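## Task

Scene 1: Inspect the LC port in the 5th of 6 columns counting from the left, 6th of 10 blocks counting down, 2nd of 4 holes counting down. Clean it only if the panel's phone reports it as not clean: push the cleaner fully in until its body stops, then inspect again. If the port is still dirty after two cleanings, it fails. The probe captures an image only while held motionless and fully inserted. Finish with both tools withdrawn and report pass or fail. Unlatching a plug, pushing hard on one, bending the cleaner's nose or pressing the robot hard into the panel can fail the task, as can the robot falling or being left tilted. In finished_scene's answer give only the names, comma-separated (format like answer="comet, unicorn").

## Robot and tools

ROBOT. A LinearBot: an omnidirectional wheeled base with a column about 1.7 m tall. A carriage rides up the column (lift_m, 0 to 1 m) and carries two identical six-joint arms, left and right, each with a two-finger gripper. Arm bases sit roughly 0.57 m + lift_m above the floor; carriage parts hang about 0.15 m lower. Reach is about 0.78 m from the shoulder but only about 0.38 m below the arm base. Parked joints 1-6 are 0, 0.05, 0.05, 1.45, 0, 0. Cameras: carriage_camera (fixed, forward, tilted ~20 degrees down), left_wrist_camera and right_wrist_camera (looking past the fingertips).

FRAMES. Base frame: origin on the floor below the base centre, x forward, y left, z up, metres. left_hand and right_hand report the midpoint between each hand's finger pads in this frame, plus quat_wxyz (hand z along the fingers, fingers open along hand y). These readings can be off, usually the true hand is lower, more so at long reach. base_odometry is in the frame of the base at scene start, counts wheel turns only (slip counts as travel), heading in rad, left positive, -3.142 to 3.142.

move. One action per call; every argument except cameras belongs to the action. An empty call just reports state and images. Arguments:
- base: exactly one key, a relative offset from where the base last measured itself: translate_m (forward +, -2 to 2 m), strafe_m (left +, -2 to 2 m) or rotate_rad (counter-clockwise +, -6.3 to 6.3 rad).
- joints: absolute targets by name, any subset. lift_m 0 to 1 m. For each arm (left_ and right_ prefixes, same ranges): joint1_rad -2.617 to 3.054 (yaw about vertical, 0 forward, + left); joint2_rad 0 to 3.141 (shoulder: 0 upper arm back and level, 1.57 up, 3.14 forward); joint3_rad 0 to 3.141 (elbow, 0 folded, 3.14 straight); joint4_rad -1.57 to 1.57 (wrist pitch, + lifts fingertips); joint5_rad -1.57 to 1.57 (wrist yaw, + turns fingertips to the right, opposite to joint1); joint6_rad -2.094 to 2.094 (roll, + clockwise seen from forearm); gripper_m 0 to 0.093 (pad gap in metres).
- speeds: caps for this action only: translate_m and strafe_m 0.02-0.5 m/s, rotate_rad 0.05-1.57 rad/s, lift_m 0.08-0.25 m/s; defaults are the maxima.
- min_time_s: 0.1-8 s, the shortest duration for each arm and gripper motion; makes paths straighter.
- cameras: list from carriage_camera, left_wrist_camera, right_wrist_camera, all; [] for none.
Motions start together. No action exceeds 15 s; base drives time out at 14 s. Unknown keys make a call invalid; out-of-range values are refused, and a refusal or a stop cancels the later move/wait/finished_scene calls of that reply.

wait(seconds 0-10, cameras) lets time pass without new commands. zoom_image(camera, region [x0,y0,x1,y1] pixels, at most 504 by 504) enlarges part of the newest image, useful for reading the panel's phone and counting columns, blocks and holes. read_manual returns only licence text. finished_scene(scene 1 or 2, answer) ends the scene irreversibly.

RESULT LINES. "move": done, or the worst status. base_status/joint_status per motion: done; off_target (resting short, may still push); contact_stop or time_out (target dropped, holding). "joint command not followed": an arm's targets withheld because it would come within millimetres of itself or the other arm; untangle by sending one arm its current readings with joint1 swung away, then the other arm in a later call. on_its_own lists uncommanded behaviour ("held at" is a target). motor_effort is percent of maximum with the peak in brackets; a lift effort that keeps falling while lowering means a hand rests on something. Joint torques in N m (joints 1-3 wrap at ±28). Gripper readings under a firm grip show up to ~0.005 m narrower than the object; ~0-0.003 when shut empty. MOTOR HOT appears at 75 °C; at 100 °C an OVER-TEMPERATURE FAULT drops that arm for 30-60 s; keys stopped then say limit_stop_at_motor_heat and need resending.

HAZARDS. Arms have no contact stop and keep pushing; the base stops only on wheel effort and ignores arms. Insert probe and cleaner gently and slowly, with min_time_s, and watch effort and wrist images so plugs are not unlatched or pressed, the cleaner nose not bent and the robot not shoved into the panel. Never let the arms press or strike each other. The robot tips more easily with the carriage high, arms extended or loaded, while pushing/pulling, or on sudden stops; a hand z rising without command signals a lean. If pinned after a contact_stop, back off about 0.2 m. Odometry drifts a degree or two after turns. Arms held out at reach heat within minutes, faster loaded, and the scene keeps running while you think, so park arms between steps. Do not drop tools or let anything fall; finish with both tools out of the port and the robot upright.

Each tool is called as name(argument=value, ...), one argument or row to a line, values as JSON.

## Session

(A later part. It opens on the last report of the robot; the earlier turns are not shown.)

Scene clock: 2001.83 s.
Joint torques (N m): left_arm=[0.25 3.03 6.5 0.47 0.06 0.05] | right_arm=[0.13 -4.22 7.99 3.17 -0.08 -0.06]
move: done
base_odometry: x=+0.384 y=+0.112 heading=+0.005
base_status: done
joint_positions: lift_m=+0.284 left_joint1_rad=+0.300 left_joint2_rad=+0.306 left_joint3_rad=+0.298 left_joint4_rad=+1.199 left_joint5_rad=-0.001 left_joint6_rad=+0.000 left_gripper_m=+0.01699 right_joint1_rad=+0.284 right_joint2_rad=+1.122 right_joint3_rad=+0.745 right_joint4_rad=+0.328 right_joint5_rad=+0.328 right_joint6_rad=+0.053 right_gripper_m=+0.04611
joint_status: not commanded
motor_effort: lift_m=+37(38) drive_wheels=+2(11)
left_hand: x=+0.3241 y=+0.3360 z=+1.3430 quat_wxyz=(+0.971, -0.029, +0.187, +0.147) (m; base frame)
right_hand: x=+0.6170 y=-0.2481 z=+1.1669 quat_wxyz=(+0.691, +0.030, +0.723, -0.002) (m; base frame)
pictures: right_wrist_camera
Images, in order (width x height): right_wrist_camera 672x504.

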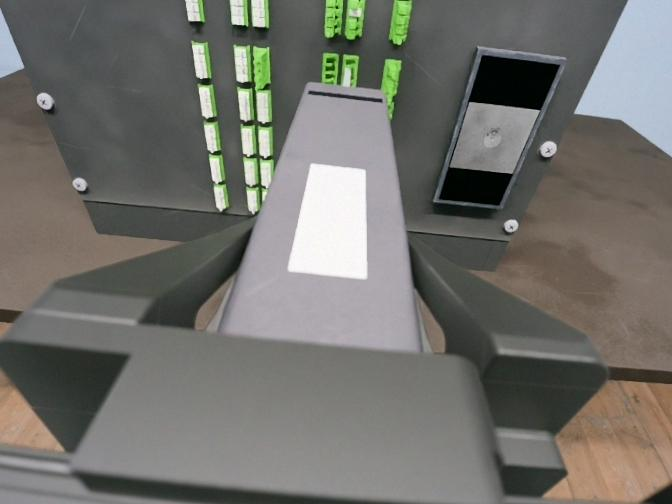

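move(
  base={"translate_m": -0.006},
  speeds={"translate_m": 0.02},
  cameras=[],
)

move(
  base={"translate_m": -0.10},
  speeds={"translate_m": 0.1},
  cameras=["right_wrist_camera"],
)

Scene clock: 2009.83 s.
Joint torques (N m): left_arm=[0.16 2.96 6.46 0.48 0.05 0.05] | right_arm=[0.14 -4.18 7.88 3.2 -0.06 -0.09]
move: done
base_odometry: x=+0.378 y=+0.112 heading=+0.005
base_status: done
joint_positions: lift_m=+0.284 left_joint1_rad=+0.300 left_joint2_rad=+0.306 left_joint3_rad=+0.298 left_joint4_rad=+1.199 left_joint5_rad=-0.001 left_joint6_rad=+0.000 left_gripper_m=+0.01699 right_joint1_rad=+0.284 right_joint2_rad=+1.122 right_joint3_rad=+0.745 right_joint4_rad=+0.326 right_joint5_rad=+0.327 right_joint6_rad=+0.053 right_gripper_m=+0.04611
joint_status: not commanded
motor_effort: lift_m=+38(38) drive_wheels=+3(8)
left_hand: x=+0.3241 y=+0.3360 z=+1.3430 quat_wxyz=(+0.971, -0.029, +0.187, +0.147) (m; base frame)
right_hand: x=+0.6169 y=-0.2479 z=+1.1664 quat_wxyz=(+0.690, +0.029, +0.723, -0.002) (m; base frame)
pictures: none
No camera images: "cameras" was empty.

Scene clock: 2011.53 s.
Joint torques (N m): left_arm=[0.14 3.02 6.49 0.46 0.05 0.05] | right_arm=[0.06 -4.12 7.99 3.18 -0.06 -0.04]
move: done
base_odometry: x=+0.278 y=+0.112 heading=+0.005
base_status: done
joint_positions: lift_m=+0.284 left_joint1_rad=+0.300 left_joint2_rad=+0.306 left_joint3_rad=+0.298 left_joint4_rad=+1.199 left_joint5_rad=-0.001 left_joint6_rad=+0.000 left_gripper_m=+0.01699 right_joint1_rad=+0.284 right_joint2_rad=+1.122 right_joint3_rad=+0.745 right_joint4_rad=+0.326 right_joint5_rad=+0.327 right_joint6_rad=+0.053 right_gripper_m=+0.04611
joint_status: not commanded
motor_effort: lift_m=+38(38) drive_wheels=-1(10)
left_hand: x=+0.3241 y=+0.3360 z=+1.3431 quat_wxyz=(+0.971, -0.029, +0.186, +0.147) (m; base frame)
right_hand: x=+0.6169 y=-0.2479 z=+1.1662 quat_wxyz=(+0.690, +0.029, +0.724, -0.002) (m; base frame)
pictures: right_wrist_camera
Images, in order (width x height): right_wrist_camera 672x504.

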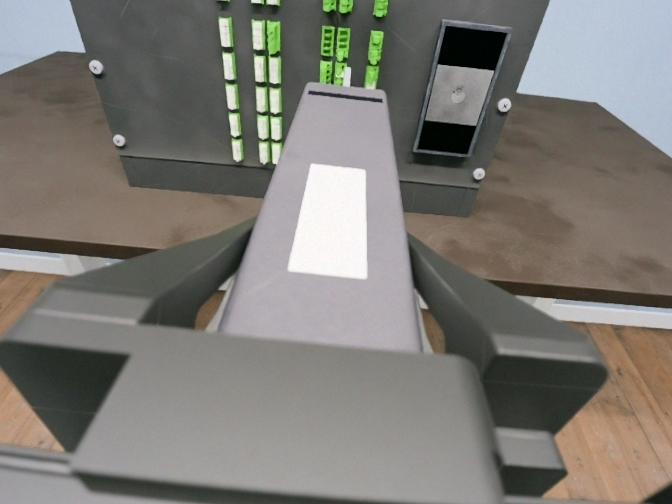

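move(
  base={"translate_m": -0.35},
  speeds={"translate_m": 0.25},
  cameras=["left_wrist_camera"],
)

move(
  joints={"right_joint1_rad": 0.2, "right_joint2_rad": 0.9, "right_joint3_rad": 0.6, "right_joint4_rad": 0.9, "right_joint5_rad": 0.0, "right_joint6_rad": 0.0},
  min_time_s=3,
  cameras=["carriage_camera"],
)

Scene clock: 2029.17 s.
Joint torques (N m): left_arm=[0.14 3.04 6.5 0.54 0.05 0.05] | right_arm=[0.13 -4.03 8.08 3.18 -0.04 -0.07]
move: done
base_odometry: x=-0.072 y=+0.110 heading=+0.005
base_status: done
joint_positions: lift_m=+0.284 left_joint1_rad=+0.300 left_joint2_rad=+0.306 left_joint3_rad=+0.298 left_joint4_rad=+1.199 left_joint5_rad=-0.001 left_joint6_rad=+0.000 left_gripper_m=+0.01699 right_joint1_rad=+0.284 right_joint2_rad=+1.122 right_joint3_rad=+0.745 right_joint4_rad=+0.326 right_joint5_rad=+0.327 right_joint6_rad=+0.053 right_gripper_m=+0.04611
joint_status: not commanded
motor_effort: lift_m=+37(38) drive_wheels=-1(10)
left_hand: x=+0.3241 y=+0.3360 z=+1.3431 quat_wxyz=(+0.971, -0.029, +0.186, +0.147) (m; base frame)
right_hand: x=+0.6169 y=-0.2479 z=+1.1662 quat_wxyz=(+0.690, +0.029, +0.724, -0.002) (m; base frame)
pictures: left_wrist_camera
Images, in order (width x height): left_wrist_camera 672x504.

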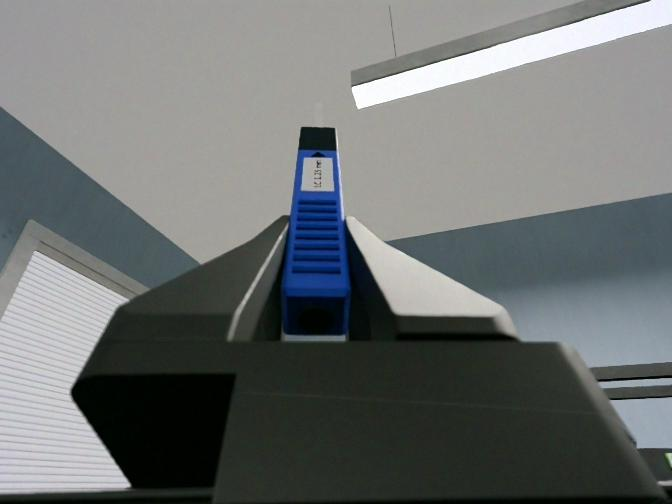

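Scene clock: 2032.47 s.
Joint torques (N m): left_arm=[0.16 3.04 6.49 0.48 0.05 0.05] | right_arm=[-0.85 -4.44 6.97 2.76 -0.36 -0.23]
move: off_target
base_odometry: x=-0.072 y=+0.110 heading=+0.005
base_status: not commanded
joint_positions: lift_m=+0.284 left_joint1_rad=+0.300 left_joint2_rad=+0.306 left_joint3_rad=+0.298 left_joint4_rad=+1.199 left_joint5_rad=-0.001 left_joint6_rad=+0.000 left_gripper_m=+0.01699 right_joint1_rad=+0.209 right_joint2_rad=+0.926 right_joint3_rad=+0.605 right_joint4_rad=+0.836 right_joint5_rad=+0.019 right_joint6_rad=+0.008 right_gripper_m=+0.04611
joint_status: right_joint4_rad off_target (ended at +0.836, target +0.900); the others done
motor_effort: lift_m=+36(38) drive_wheels=-1(4)
left_hand: x=+0.3241 y=+0.3360 z=+1.3431 quat_wxyz=(+0.971, -0.029, +0.186, +0.147) (m; base frame)
right_hand: x=+0.5455 y=-0.2398 z=+1.2875 quat_wxyz=(+0.859, -0.042, +0.502, +0.088) (m; base frame)
pictures: carriage_camera
Images, in order (width x height): carriage_camera 672x504.

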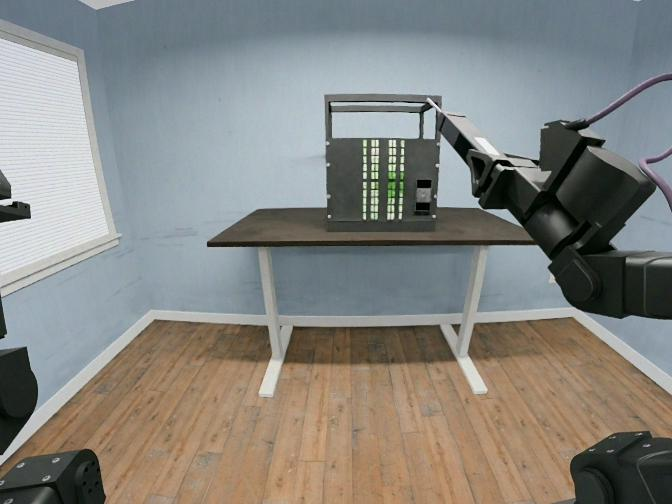

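move(
  joints={"right_joint1_rad": -0.295, "right_joint2_rad": 0.31, "right_joint3_rad": 0.3, "right_joint4_rad": 1.25, "right_joint5_rad": 0.0, "right_joint6_rad": 0.0},
  min_time_s=3,
  cameras=["left_wrist_camera", "right_wrist_camera"],
)

zoom_image(
  camera="left_wrist_camera",
  region=[268, 90, 368, 190],
)

zoom_image(
  camera="left_wrist_camera",
  region=[298, 90, 338, 130],
)

Scene clock: 2047.63 s.
Joint torques (N m): left_arm=[0.13 3.04 6.49 0.48 0.05 0.05] | right_arm=[-0.9 1.76 5.68 0.83 -0.29 -0.23]
move: done
base_odometry: x=-0.072 y=+0.110 heading=+0.005
base_status: not commanded
joint_positions: lift_m=+0.284 left_joint1_rad=+0.300 left_joint2_rad=+0.306 left_joint3_rad=+0.298 left_joint4_rad=+1.199 left_joint5_rad=-0.001 left_joint6_rad=+0.000 left_gripper_m=+0.01699 right_joint1_rad=-0.286 right_joint2_rad=+0.325 right_joint3_rad=+0.306 right_joint4_rad=+1.217 right_joint5_rad=+0.015 right_joint6_rad=+0.007 right_gripper_m=+0.04611
joint_status: all done
motor_effort: lift_m=+37(38) drive_wheels=-3(4)
left_hand: x=+0.3241 y=+0.3360 z=+1.3431 quat_wxyz=(+0.971, -0.029, +0.186, +0.147) (m; base frame)
right_hand: x=+0.3246 y=-0.3372 z=+1.3455 quat_wxyz=(+0.973, +0.035, +0.182, -0.138) (m; base frame)
pictures: left_wrist_camera, right_wrist_camera
Images, in order (width x height): left_wrist_camera 672x504, right_wrist_camera 672x504.

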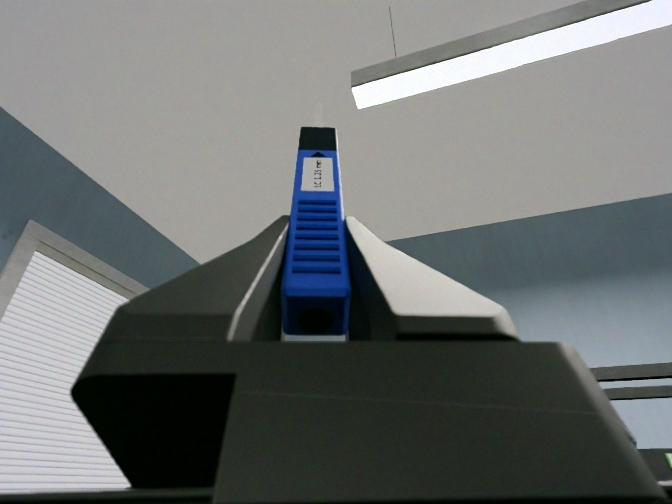

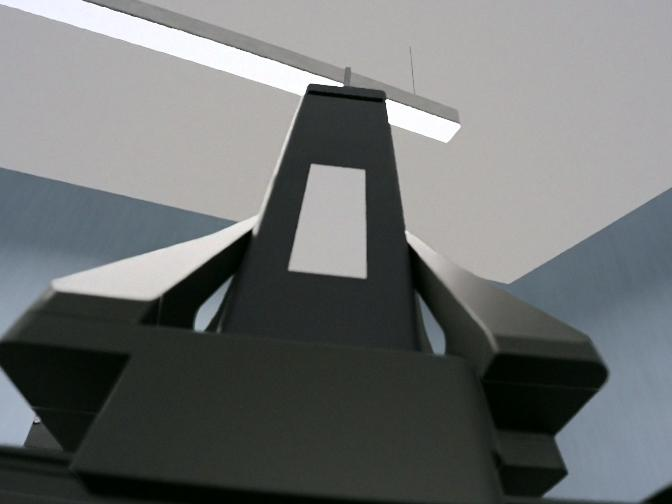

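Scaled by 5.040 from the camera's 672x504 image, which has a finer 960x720 frame.

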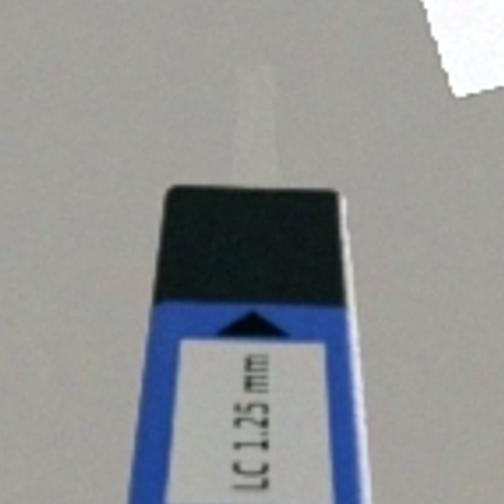

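Scaled by 12.600 from the camera's 672x504 image, which has a finer 960x720 frame.

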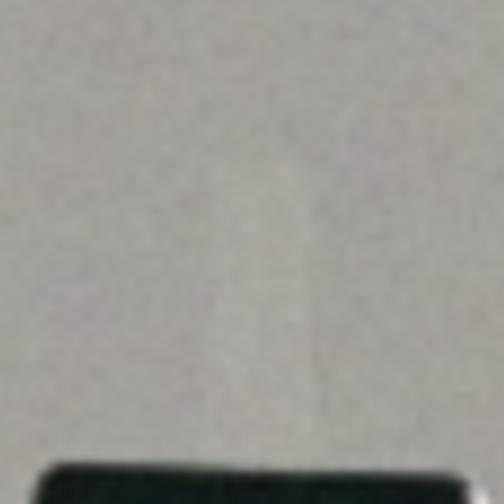

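move(
  joints={"left_joint1_rad": 0.0, "left_joint2_rad": 1.122, "left_joint3_rad": 0.745, "left_joint4_rad": 0.44, "left_joint5_rad": 0.0, "left_joint6_rad": 0.0},
  min_time_s=4,
  cameras=["left_wrist_camera"],
)

move(
  base={"strafe_m": -0.555},
  speeds={"strafe_m": 0.15},
  cameras=["left_wrist_camera", "carriage_camera"],
)

Scene clock: 2093.17 s.
Joint torques (N m): left_arm=[-0.44 -3.4 9.99 2.35 0.04 0.05] | right_arm=[-0.85 1.73 5.64 0.83 -0.3 -0.24]
move: done
base_odometry: x=-0.072 y=+0.110 heading=+0.005
base_status: not commanded
joint_positions: lift_m=+0.284 left_joint1_rad=+0.006 left_joint2_rad=+1.110 left_joint3_rad=+0.720 left_joint4_rad=+0.449 left_joint5_rad=-0.001 left_joint6_rad=+0.000 left_gripper_m=+0.01699 right_joint1_rad=-0.286 right_joint2_rad=+0.325 right_joint3_rad=+0.306 right_joint4_rad=+1.219 right_joint5_rad=+0.015 right_joint6_rad=+0.007 right_gripper_m=+0.04611
joint_status: all done
motor_effort: lift_m=+38(38) drive_wheels=-3(4)
left_hand: x=+0.6228 y=+0.3073 z=+1.1887 quat_wxyz=(+0.728, -0.003, +0.686, +0.003) (m; base frame)
right_hand: x=+0.3243 y=-0.3371 z=+1.3456 quat_wxyz=(+0.973, +0.034, +0.182, -0.138) (m; base frame)
pictures: left_wrist_camera
Images, in order (width x height): left_wrist_camera 672x504.

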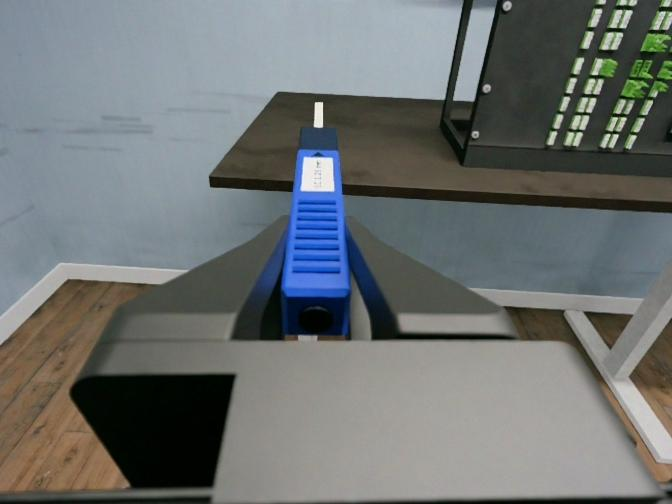

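Scene clock: 2097.87 s.
Joint torques (N m): left_arm=[-0.24 -3.4 10.02 2.36 0.04 0.05] | right_arm=[-0.92 1.72 5.71 0.76 -0.26 -0.23]
move: done
base_odometry: x=-0.070 y=-0.445 heading=+0.005
base_status: done
joint_positions: lift_m=+0.284 left_joint1_rad=+0.004 left_joint2_rad=+1.110 left_joint3_rad=+0.720 left_joint4_rad=+0.447 left_joint5_rad=-0.001 left_joint6_rad=+0.000 left_gripper_m=+0.01699 right_joint1_rad=-0.286 right_joint2_rad=+0.325 right_joint3_rad=+0.306 right_joint4_rad=+1.222 right_joint5_rad=+0.012 right_joint6_rad=+0.007 right_gripper_m=+0.04611
joint_status: not commanded
motor_effort: lift_m=+36(38) drive_wheels=-5(10)
left_hand: x=+0.6228 y=+0.3065 z=+1.1882 quat_wxyz=(+0.727, -0.002, +0.686, +0.002) (m; base frame)
right_hand: x=+0.3238 y=-0.3364 z=+1.3459 quat_wxyz=(+0.973, +0.033, +0.181, -0.138) (m; base frame)
pictures: carriage_camera, left_wrist_camera
Images, in order (width x height): carriage_camera 672x504, left_wrist_camera 672x504.

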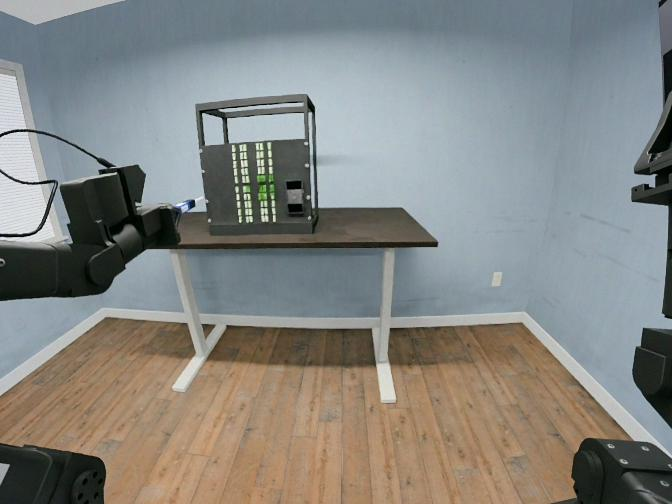

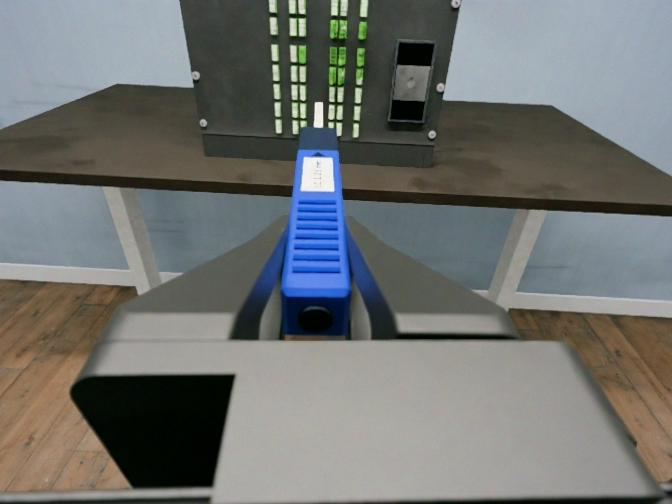

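zoom_image(
  camera="left_wrist_camera",
  region=[288, 90, 348, 150],
)

zoom_image(
  camera="left_wrist_camera",
  region=[288, 150, 348, 210],
)

zoom_image(
  camera="left_wrist_camera",
  region=[276, 240, 356, 320],
)

Scaled by 8.400 from the camera's 672x504 image, which has a finer 960x720 frame.

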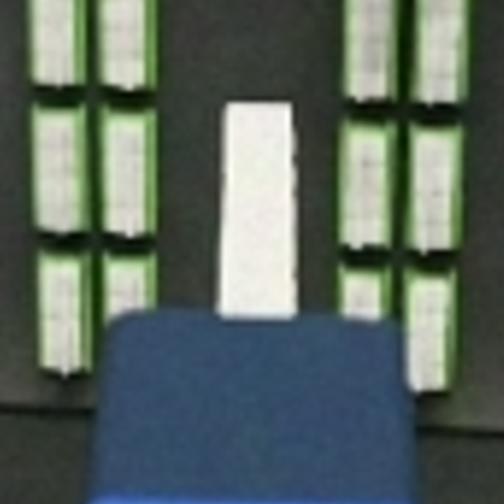

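Scaled by 8.400 from the camera's 672x504 image, which has a finer 960x720 frame.

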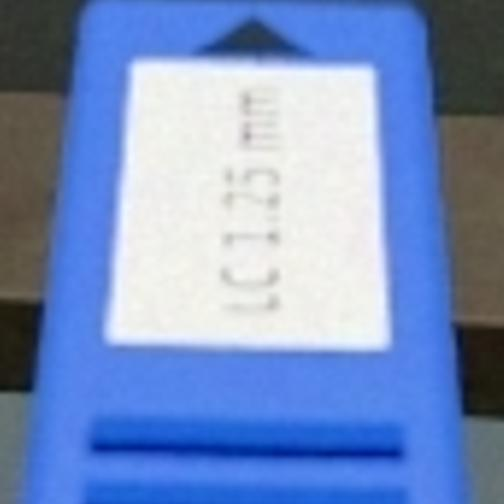

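Scaled by 6.300 from the camera's 672x504 image, which has a finer 960x720 frame.

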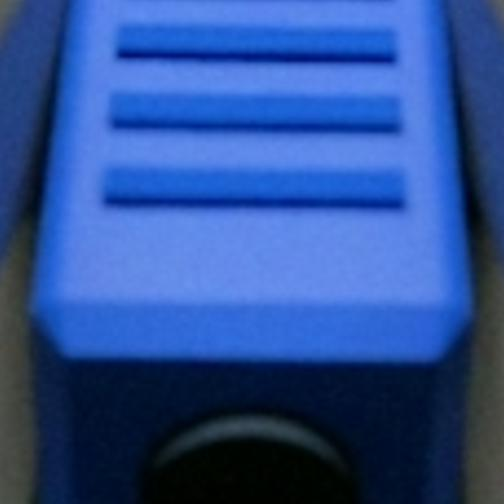

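zoom_image(
  camera="left_wrist_camera",
  region=[170, 0, 220, 50],
)

zoom_image(
  camera="left_wrist_camera",
  region=[185, 110, 235, 160],
)

zoom_image(
  camera="left_wrist_camera",
  region=[420, 0, 470, 50],
)

zoom_image(
  camera="left_wrist_camera",
  region=[410, 120, 460, 170],
)

Scaled by 10.080 from the camera's 672x504 image, which has a finer 960x720 frame.

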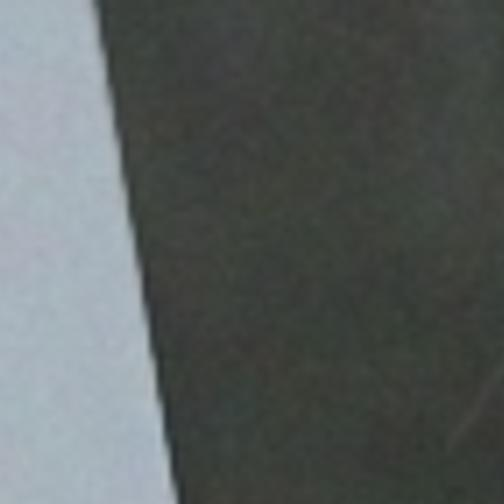

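Scaled by 10.080 from the camera's 672x504 image, which has a finer 960x720 frame.

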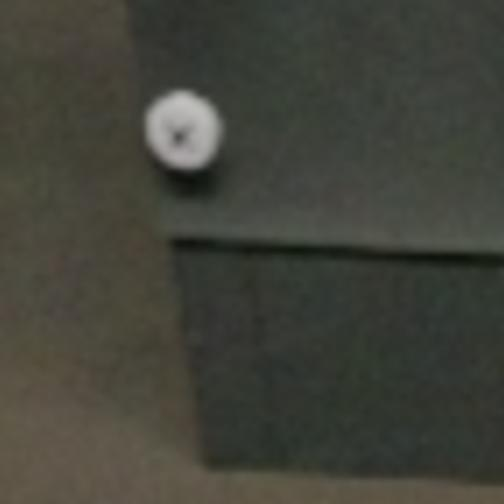

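Scaled by 10.080 from the camera's 672x504 image, which has a finer 960x720 frame.

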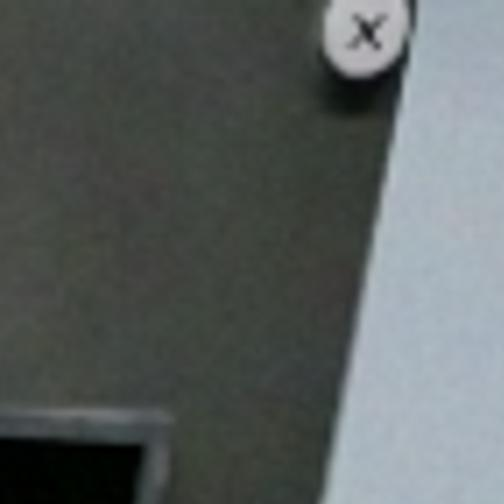

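Scaled by 10.080 from the camera's 672x504 image, which has a finer 960x720 frame.

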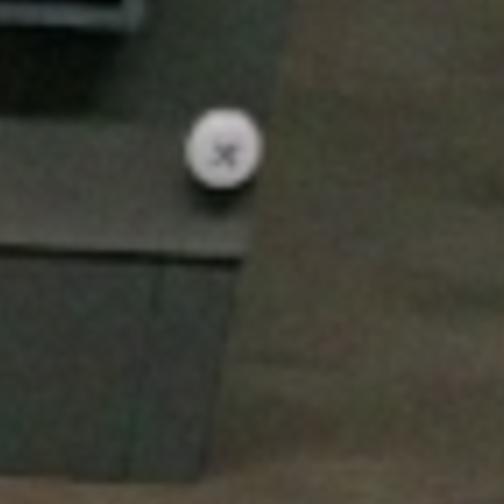

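zoom_image(
  camera="left_wrist_camera",
  region=[170, 50, 220, 100],
)

zoom_image(
  camera="left_wrist_camera",
  region=[410, 60, 460, 110],
)

move(
  base={"translate_m": 0.2},
  speeds={"translate_m": 0.15},
  cameras=["left_wrist_camera"],
)

Scaled by 10.080 from the camera's 672x504 image, which has a finer 960x720 frame.

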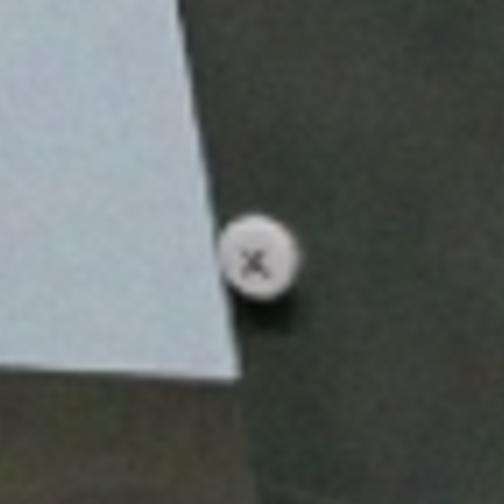

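Scaled by 10.080 from the camera's 672x504 image, which has a finer 960x720 frame.

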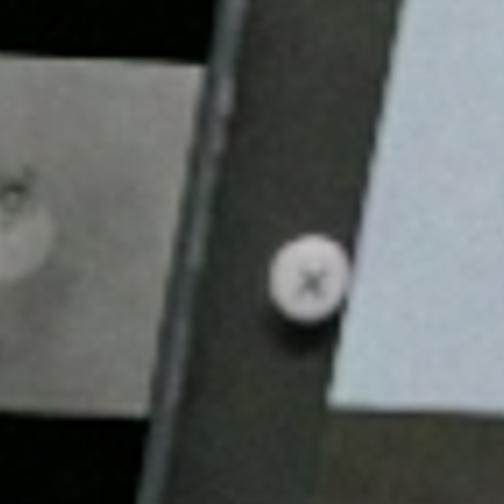

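Scene clock: 2200.77 s.
Joint torques (N m): left_arm=[-0.24 -3.62 9.92 2.36 0.04 0.05] | right_arm=[-0.9 1.77 5.65 0.73 -0.26 -0.24]
move: done
base_odometry: x=+0.130 y=-0.444 heading=+0.004
base_status: done
joint_positions: lift_m=+0.284 left_joint1_rad=+0.004 left_joint2_rad=+1.112 left_joint3_rad=+0.721 left_joint4_rad=+0.445 left_joint5_rad=-0.001 left_joint6_rad=+0.000 left_gripper_m=+0.01699 right_joint1_rad=-0.286 right_joint2_rad=+0.325 right_joint3_rad=+0.306 right_joint4_rad=+1.227 right_joint5_rad=+0.012 right_joint6_rad=+0.007 right_gripper_m=+0.04611
joint_status: not commanded
motor_effort: lift_m=+37(39) drive_wheels=-6(10)
left_hand: x=+0.6234 y=+0.3065 z=+1.1874 quat_wxyz=(+0.726, -0.002, +0.688, +0.002) (m; base frame)
right_hand: x=+0.3227 y=-0.3361 z=+1.3463 quat_wxyz=(+0.974, +0.032, +0.178, -0.138) (m; base frame)
pictures: left_wrist_camera
Images, in order (width x height): left_wrist_camera 672x504.

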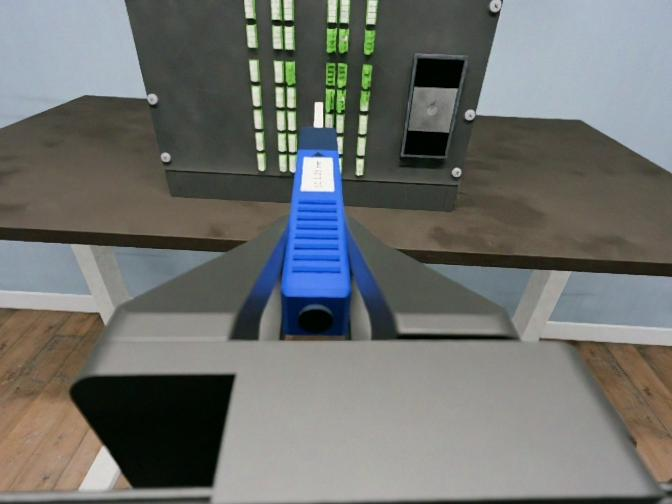

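zoom_image(
  camera="left_wrist_camera",
  region=[135, 80, 185, 130],
)

zoom_image(
  camera="left_wrist_camera",
  region=[145, 130, 195, 180],
)

zoom_image(
  camera="left_wrist_camera",
  region=[440, 90, 490, 140],
)

zoom_image(
  camera="left_wrist_camera",
  region=[430, 150, 480, 200],
)

zoom_image(
  camera="left_wrist_camera",
  region=[470, 0, 520, 50],
)

Scaled by 10.080 from the camera's 672x504 image, which has a finer 960x720 frame.

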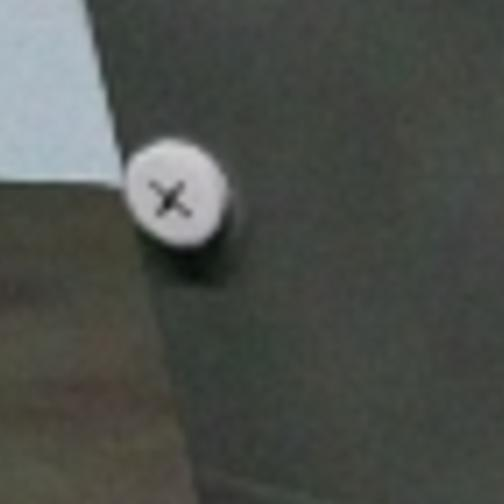

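Scaled by 10.080 from the camera's 672x504 image, which has a finer 960x720 frame.

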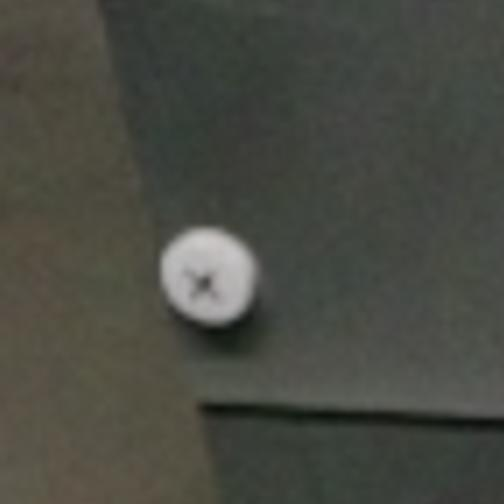

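Scaled by 10.080 from the camera's 672x504 image, which has a finer 960x720 frame.

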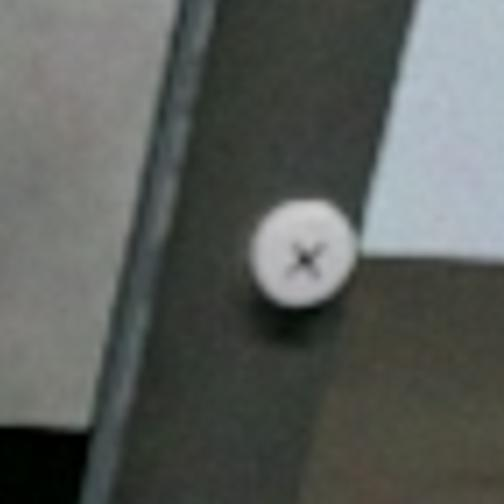

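Scaled by 10.080 from the camera's 672x504 image, which has a finer 960x720 frame.

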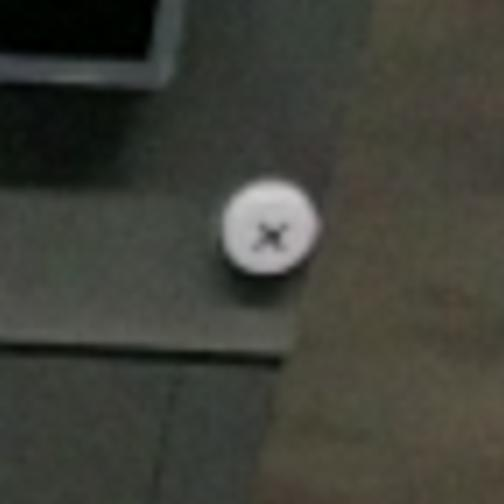

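Scaled by 10.080 from the camera's 672x504 image, which has a finer 960x720 frame.

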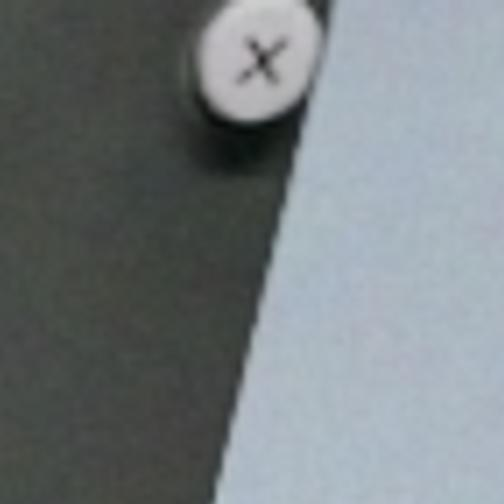

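move(
  cameras=["carriage_camera"],
)

zoom_image(
  camera="carriage_camera",
  region=[130, 60, 400, 280],
)

Scene clock: 2251.13 s.
Joint torques (N m): left_arm=[-0.25 -3.67 9.92 2.41 0.04 0.05] | right_arm=[-0.9 1.69 5.61 0.7 -0.24 -0.24]
base_odometry: x=+0.130 y=-0.444 heading=+0.004
base_status: done
joint_positions: lift_m=+0.284 left_joint1_rad=+0.004 left_joint2_rad=+1.112 left_joint3_rad=+0.721 left_joint4_rad=+0.445 left_joint5_rad=-0.001 left_joint6_rad=+0.000 left_gripper_m=+0.01699 right_joint1_rad=-0.286 right_joint2_rad=+0.325 right_joint3_rad=+0.306 right_joint4_rad=+1.227 right_joint5_rad=+0.012 right_joint6_rad=+0.007 right_gripper_m=+0.04611
joint_status: not commanded
motor_effort: lift_m=+37(39) drive_wheels=-5(10)
left_hand: x=+0.6234 y=+0.3065 z=+1.1874 quat_wxyz=(+0.726, -0.002, +0.688, +0.002) (m; base frame)
right_hand: x=+0.3227 y=-0.3361 z=+1.3463 quat_wxyz=(+0.974, +0.032, +0.178, -0.138) (m; base frame)
pictures: carriage_camera
Images, in order (width x height): carriage_camera 672x504.

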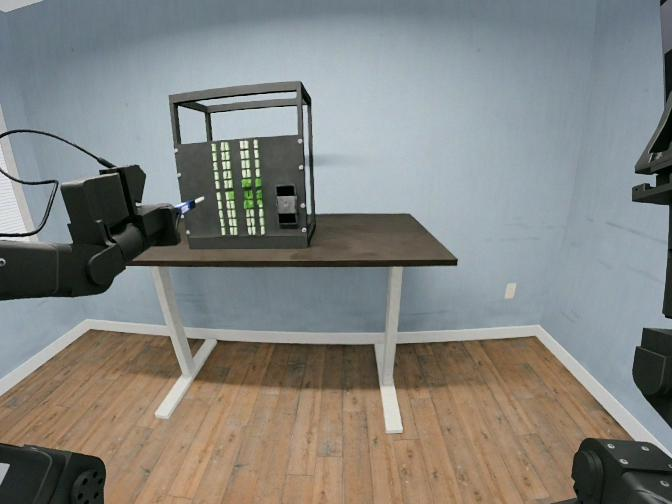

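Scaled by 1.867 from the camera's 672x504 image, which has a finer 960x720 frame.

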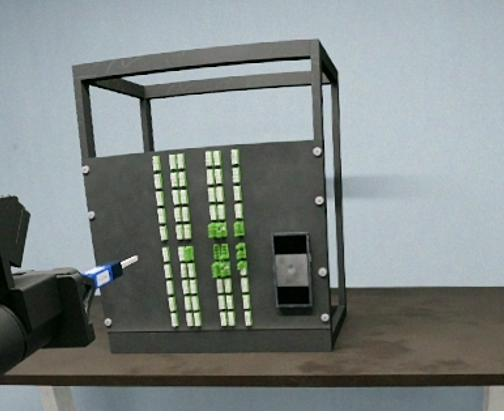

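move(
  base={"rotate_rad": -0.024},
  joints={"left_joint5_rad": 0.055, "left_joint4_rad": 0.385},
  speeds={"rotate_rad": 0.1},
  cameras=["left_wrist_camera"],
)

Scene clock: 2425.40 s.
Joint torques (N m): left_arm=[0.06 -3.7 9.92 2.37 0.16 0.04] | right_arm=[-0.9 1.73 5.7 0.71 -0.22 -0.25]
move: done
base_odometry: x=+0.131 y=-0.444 heading=-0.019
base_status: done
joint_positions: lift_m=+0.284 left_joint1_rad=+0.002 left_joint2_rad=+1.112 left_joint3_rad=+0.721 left_joint4_rad=+0.395 left_joint5_rad=+0.042 left_joint6_rad=+0.000 left_gripper_m=+0.01699 right_joint1_rad=-0.286 right_joint2_rad=+0.325 right_joint3_rad=+0.306 right_joint4_rad=+1.227 right_joint5_rad=+0.011 right_joint6_rad=+0.007 right_gripper_m=+0.04611
joint_status: all done
motor_effort: lift_m=+38(38) drive_wheels=-9(10)
left_hand: x=+0.6236 y=+0.2981 z=+1.1749 quat_wxyz=(+0.708, +0.014, +0.706, -0.014) (m; base frame)
right_hand: x=+0.3227 y=-0.3360 z=+1.3463 quat_wxyz=(+0.974, +0.032, +0.178, -0.138) (m; base frame)
pictures: left_wrist_camera
Images, in order (width x height): left_wrist_camera 672x504.

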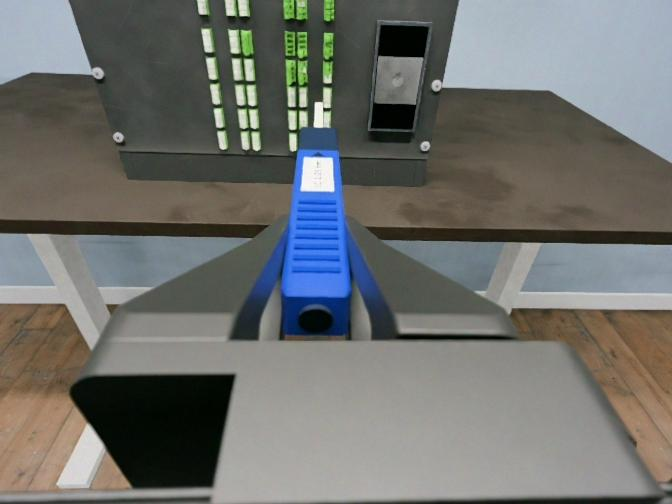

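move(
  joints={"left_joint5_rad": 0.067, "left_joint4_rad": 0.380},
  cameras=["left_wrist_camera"],
)

zoom_image(
  camera="left_wrist_camera",
  region=[80, 50, 130, 100],
)

zoom_image(
  camera="left_wrist_camera",
  region=[100, 115, 150, 165],
)

zoom_image(
  camera="left_wrist_camera",
  region=[410, 60, 460, 110],
)

zoom_image(
  camera="left_wrist_camera",
  region=[400, 120, 450, 170],
)

Scene clock: 2432.67 s.
Joint torques (N m): left_arm=[-0.03 -3.7 9.94 2.39 0.14 0.05] | right_arm=[-0.81 1.78 5.64 0.72 -0.26 -0.24]
move: done
base_odometry: x=+0.131 y=-0.444 heading=-0.019
base_status: not commanded
joint_positions: lift_m=+0.284 left_joint1_rad=+0.002 left_joint2_rad=+1.112 left_joint3_rad=+0.721 left_joint4_rad=+0.390 left_joint5_rad=+0.053 left_joint6_rad=+0.000 left_gripper_m=+0.01699 right_joint1_rad=-0.286 right_joint2_rad=+0.325 right_joint3_rad=+0.306 right_joint4_rad=+1.227 right_joint5_rad=+0.011 right_joint6_rad=+0.007 right_gripper_m=+0.04611
joint_status: all done
motor_effort: lift_m=+37(38) drive_wheels=-10(10)
left_hand: x=+0.6235 y=+0.2962 z=+1.1736 quat_wxyz=(+0.706, +0.018, +0.707, -0.018) (m; base frame)
right_hand: x=+0.3227 y=-0.3360 z=+1.3463 quat_wxyz=(+0.974, +0.032, +0.178, -0.138) (m; base frame)
pictures: left_wrist_camera
Images, in order (width x height): left_wrist_camera 672x504.

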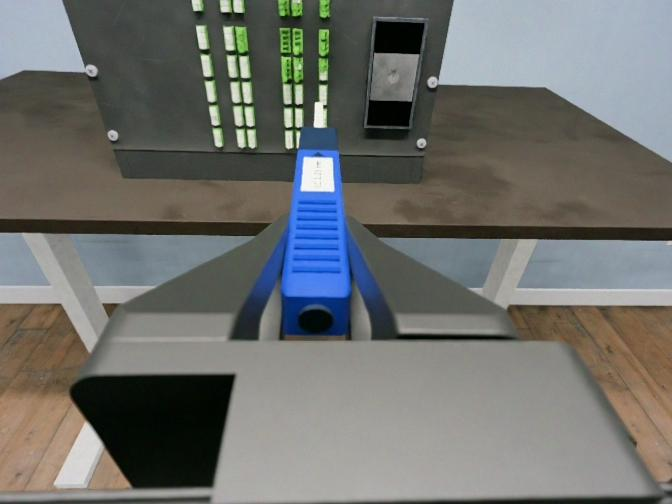

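Scaled by 10.080 from the camera's 672x504 image, which has a finer 960x720 frame.

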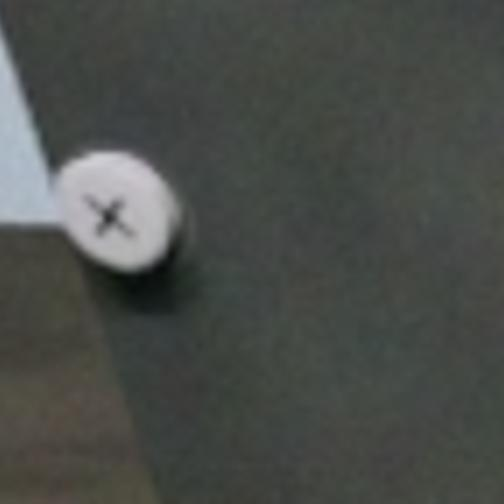

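Scaled by 10.080 from the camera's 672x504 image, which has a finer 960x720 frame.

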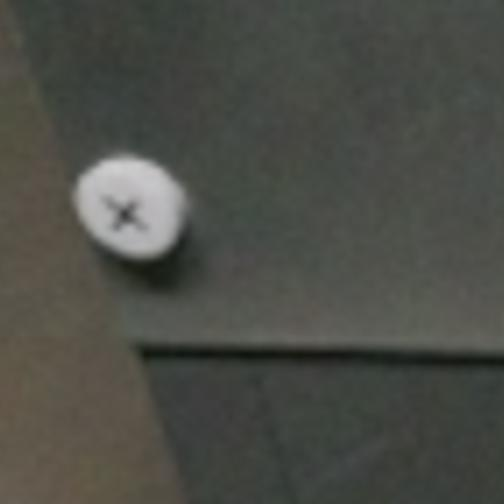

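Scaled by 10.080 from the camera's 672x504 image, which has a finer 960x720 frame.

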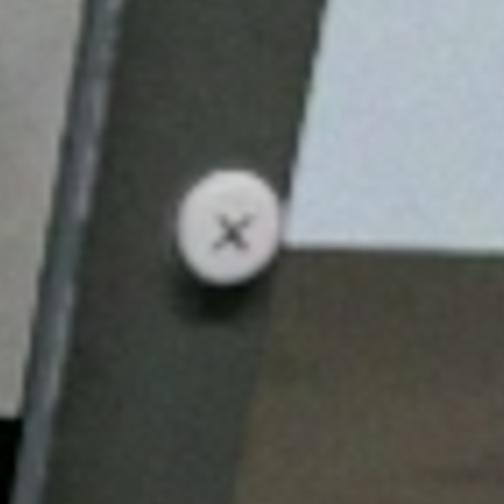

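Scaled by 10.080 from the camera's 672x504 image, which has a finer 960x720 frame.

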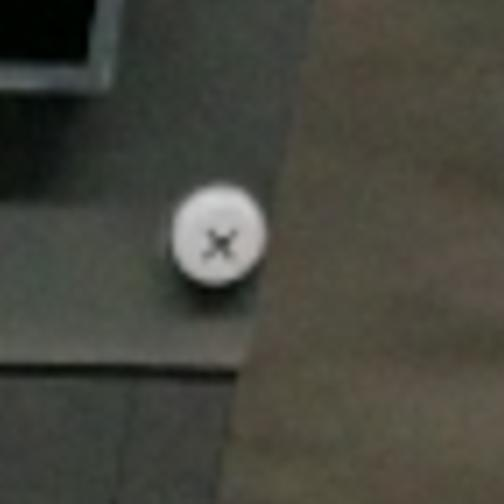

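move(
  base={"translate_m": 0.15},
  speeds={"translate_m": 0.1},
  cameras=["left_wrist_camera"],
)

zoom_image(
  camera="left_wrist_camera",
  region=[20, 90, 70, 140],
)

zoom_image(
  camera="left_wrist_camera",
  region=[445, 100, 495, 150],
)

zoom_image(
  camera="left_wrist_camera",
  region=[288, 60, 348, 120],
)

Scene clock: 2460.37 s.
Joint torques (N m): left_arm=[-0.03 -3.74 9.89 2.43 0.17 0.05] | right_arm=[-0.92 1.69 5.71 0.71 -0.23 -0.23]
move: done
base_odometry: x=+0.281 y=-0.447 heading=-0.020
base_status: done
joint_positions: lift_m=+0.284 left_joint1_rad=+0.002 left_joint2_rad=+1.112 left_joint3_rad=+0.722 left_joint4_rad=+0.385 left_joint5_rad=+0.055 left_joint6_rad=+0.000 left_gripper_m=+0.01699 right_joint1_rad=-0.286 right_joint2_rad=+0.325 right_joint3_rad=+0.306 right_joint4_rad=+1.227 right_joint5_rad=+0.011 right_joint6_rad=+0.007 right_gripper_m=+0.04611
joint_status: not commanded
motor_effort: lift_m=+38(38) drive_wheels=-10(14)
left_hand: x=+0.6235 y=+0.2959 z=+1.1730 quat_wxyz=(+0.705, +0.019, +0.708, -0.019) (m; base frame)
right_hand: x=+0.3227 y=-0.3359 z=+1.3463 quat_wxyz=(+0.974, +0.032, +0.178, -0.138) (m; base frame)
pictures: left_wrist_camera
Images, in order (width x height): left_wrist_camera 672x504.

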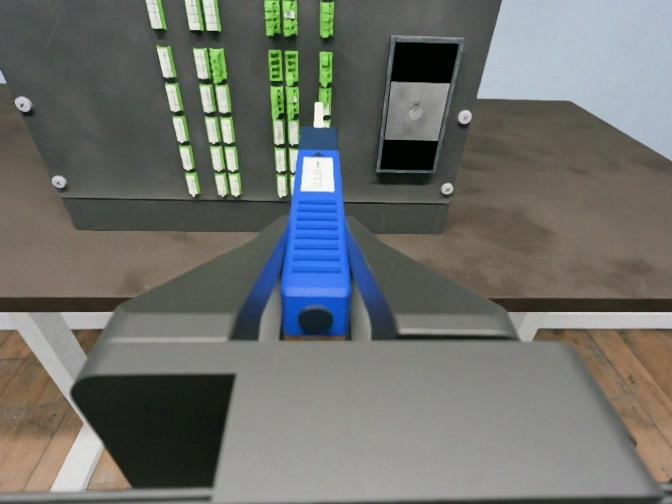

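Scaled by 10.080 from the camera's 672x504 image, which has a finer 960x720 frame.

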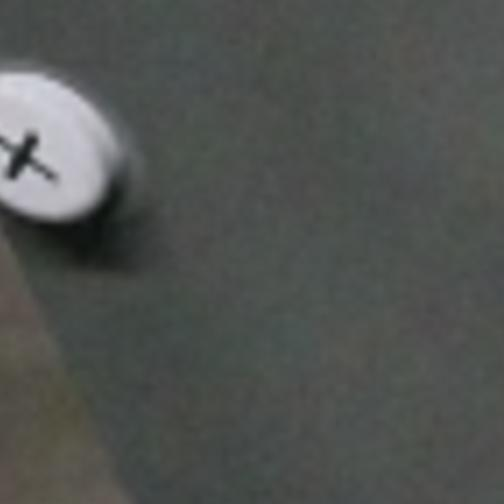

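Scaled by 10.080 from the camera's 672x504 image, which has a finer 960x720 frame.

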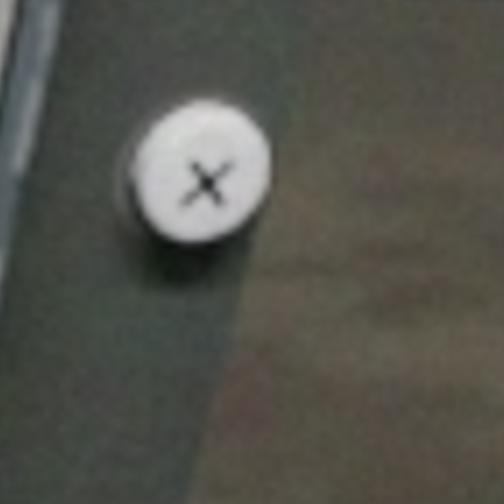

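Scaled by 8.400 from the camera's 672x504 image, which has a finer 960x720 frame.

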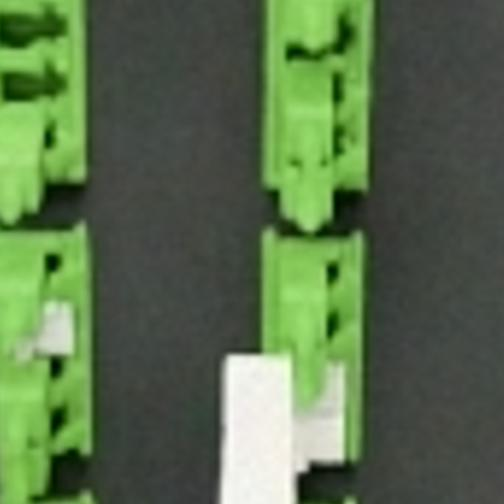

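zoom_image(
  camera="left_wrist_camera",
  region=[258, 40, 308, 90],
)

Scaled by 10.080 from the camera's 672x504 image, which has a finer 960x720 frame.

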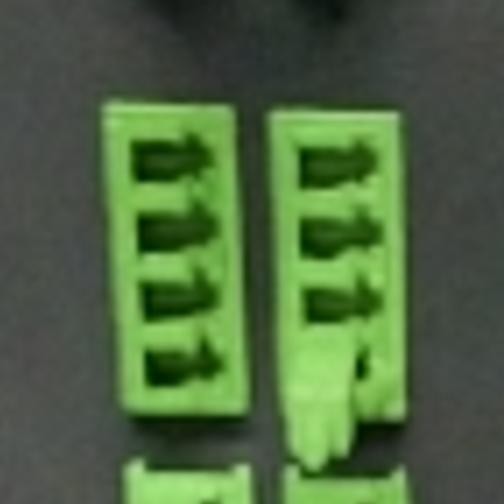

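move(
  base={"strafe_m": 0.026},
  speeds={"strafe_m": 0.05},
  cameras=[],
)

move(
  base={"translate_m": 0.05},
  speeds={"translate_m": 0.05},
  cameras=["left_wrist_camera"],
)

zoom_image(
  camera="left_wrist_camera",
  region=[288, 60, 348, 120],
)

Scene clock: 2582.50 s.
Joint torques (N m): left_arm=[-0.05 -3.73 9.87 2.48 0.14 0.05] | right_arm=[-0.91 1.7 5.7 0.73 -0.26 -0.24]
move: done
base_odometry: x=+0.281 y=-0.421 heading=-0.020
base_status: done
joint_positions: lift_m=+0.284 left_joint1_rad=+0.001 left_joint2_rad=+1.113 left_joint3_rad=+0.722 left_joint4_rad=+0.385 left_joint5_rad=+0.057 left_joint6_rad=+0.000 left_gripper_m=+0.01699 right_joint1_rad=-0.286 right_joint2_rad=+0.325 right_joint3_rad=+0.306 right_joint4_rad=+1.227 right_joint5_rad=+0.011 right_joint6_rad=+0.007 right_gripper_m=+0.04611
joint_status: not commanded
motor_effort: lift_m=+37(38) drive_wheels=-5(8)
left_hand: x=+0.6236 y=+0.2953 z=+1.1727 quat_wxyz=(+0.705, +0.019, +0.709, -0.020) (m; base frame)
right_hand: x=+0.3228 y=-0.3359 z=+1.3463 quat_wxyz=(+0.974, +0.032, +0.178, -0.138) (m; base frame)
pictures: none
No camera images: "cameras" was empty.

Scene clock: 2584.00 s.
Joint torques (N m): left_arm=[0.03 -3.75 9.88 2.45 0.14 0.04] | right_arm=[-0.87 1.84 5.68 0.73 -0.26 -0.25]
move: done
base_odometry: x=+0.331 y=-0.422 heading=-0.020
base_status: done
joint_positions: lift_m=+0.284 left_joint1_rad=+0.001 left_joint2_rad=+1.113 left_joint3_rad=+0.722 left_joint4_rad=+0.384 left_joint5_rad=+0.057 left_joint6_rad=+0.000 left_gripper_m=+0.01699 right_joint1_rad=-0.286 right_joint2_rad=+0.325 right_joint3_rad=+0.306 right_joint4_rad=+1.226 right_joint5_rad=+0.011 right_joint6_rad=+0.007 right_gripper_m=+0.04611
joint_status: not commanded
motor_effort: lift_m=+37(38) drive_wheels=-5(11)
left_hand: x=+0.6236 y=+0.2953 z=+1.1725 quat_wxyz=(+0.705, +0.019, +0.709, -0.020) (m; base frame)
right_hand: x=+0.3228 y=-0.3359 z=+1.3463 quat_wxyz=(+0.974, +0.032, +0.178, -0.138) (m; base frame)
pictures: left_wrist_camera
Images, in order (width x height): left_wrist_camera 672x504.

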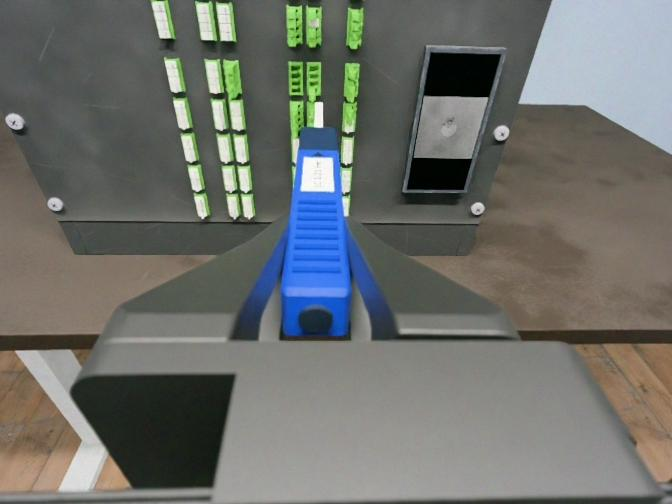

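Scaled by 8.400 from the camera's 672x504 image, which has a finer 960x720 frame.

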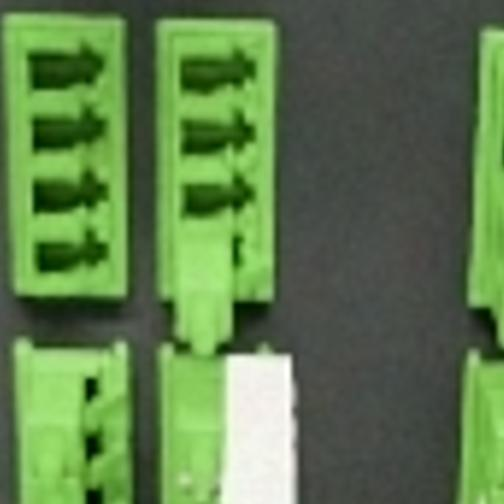

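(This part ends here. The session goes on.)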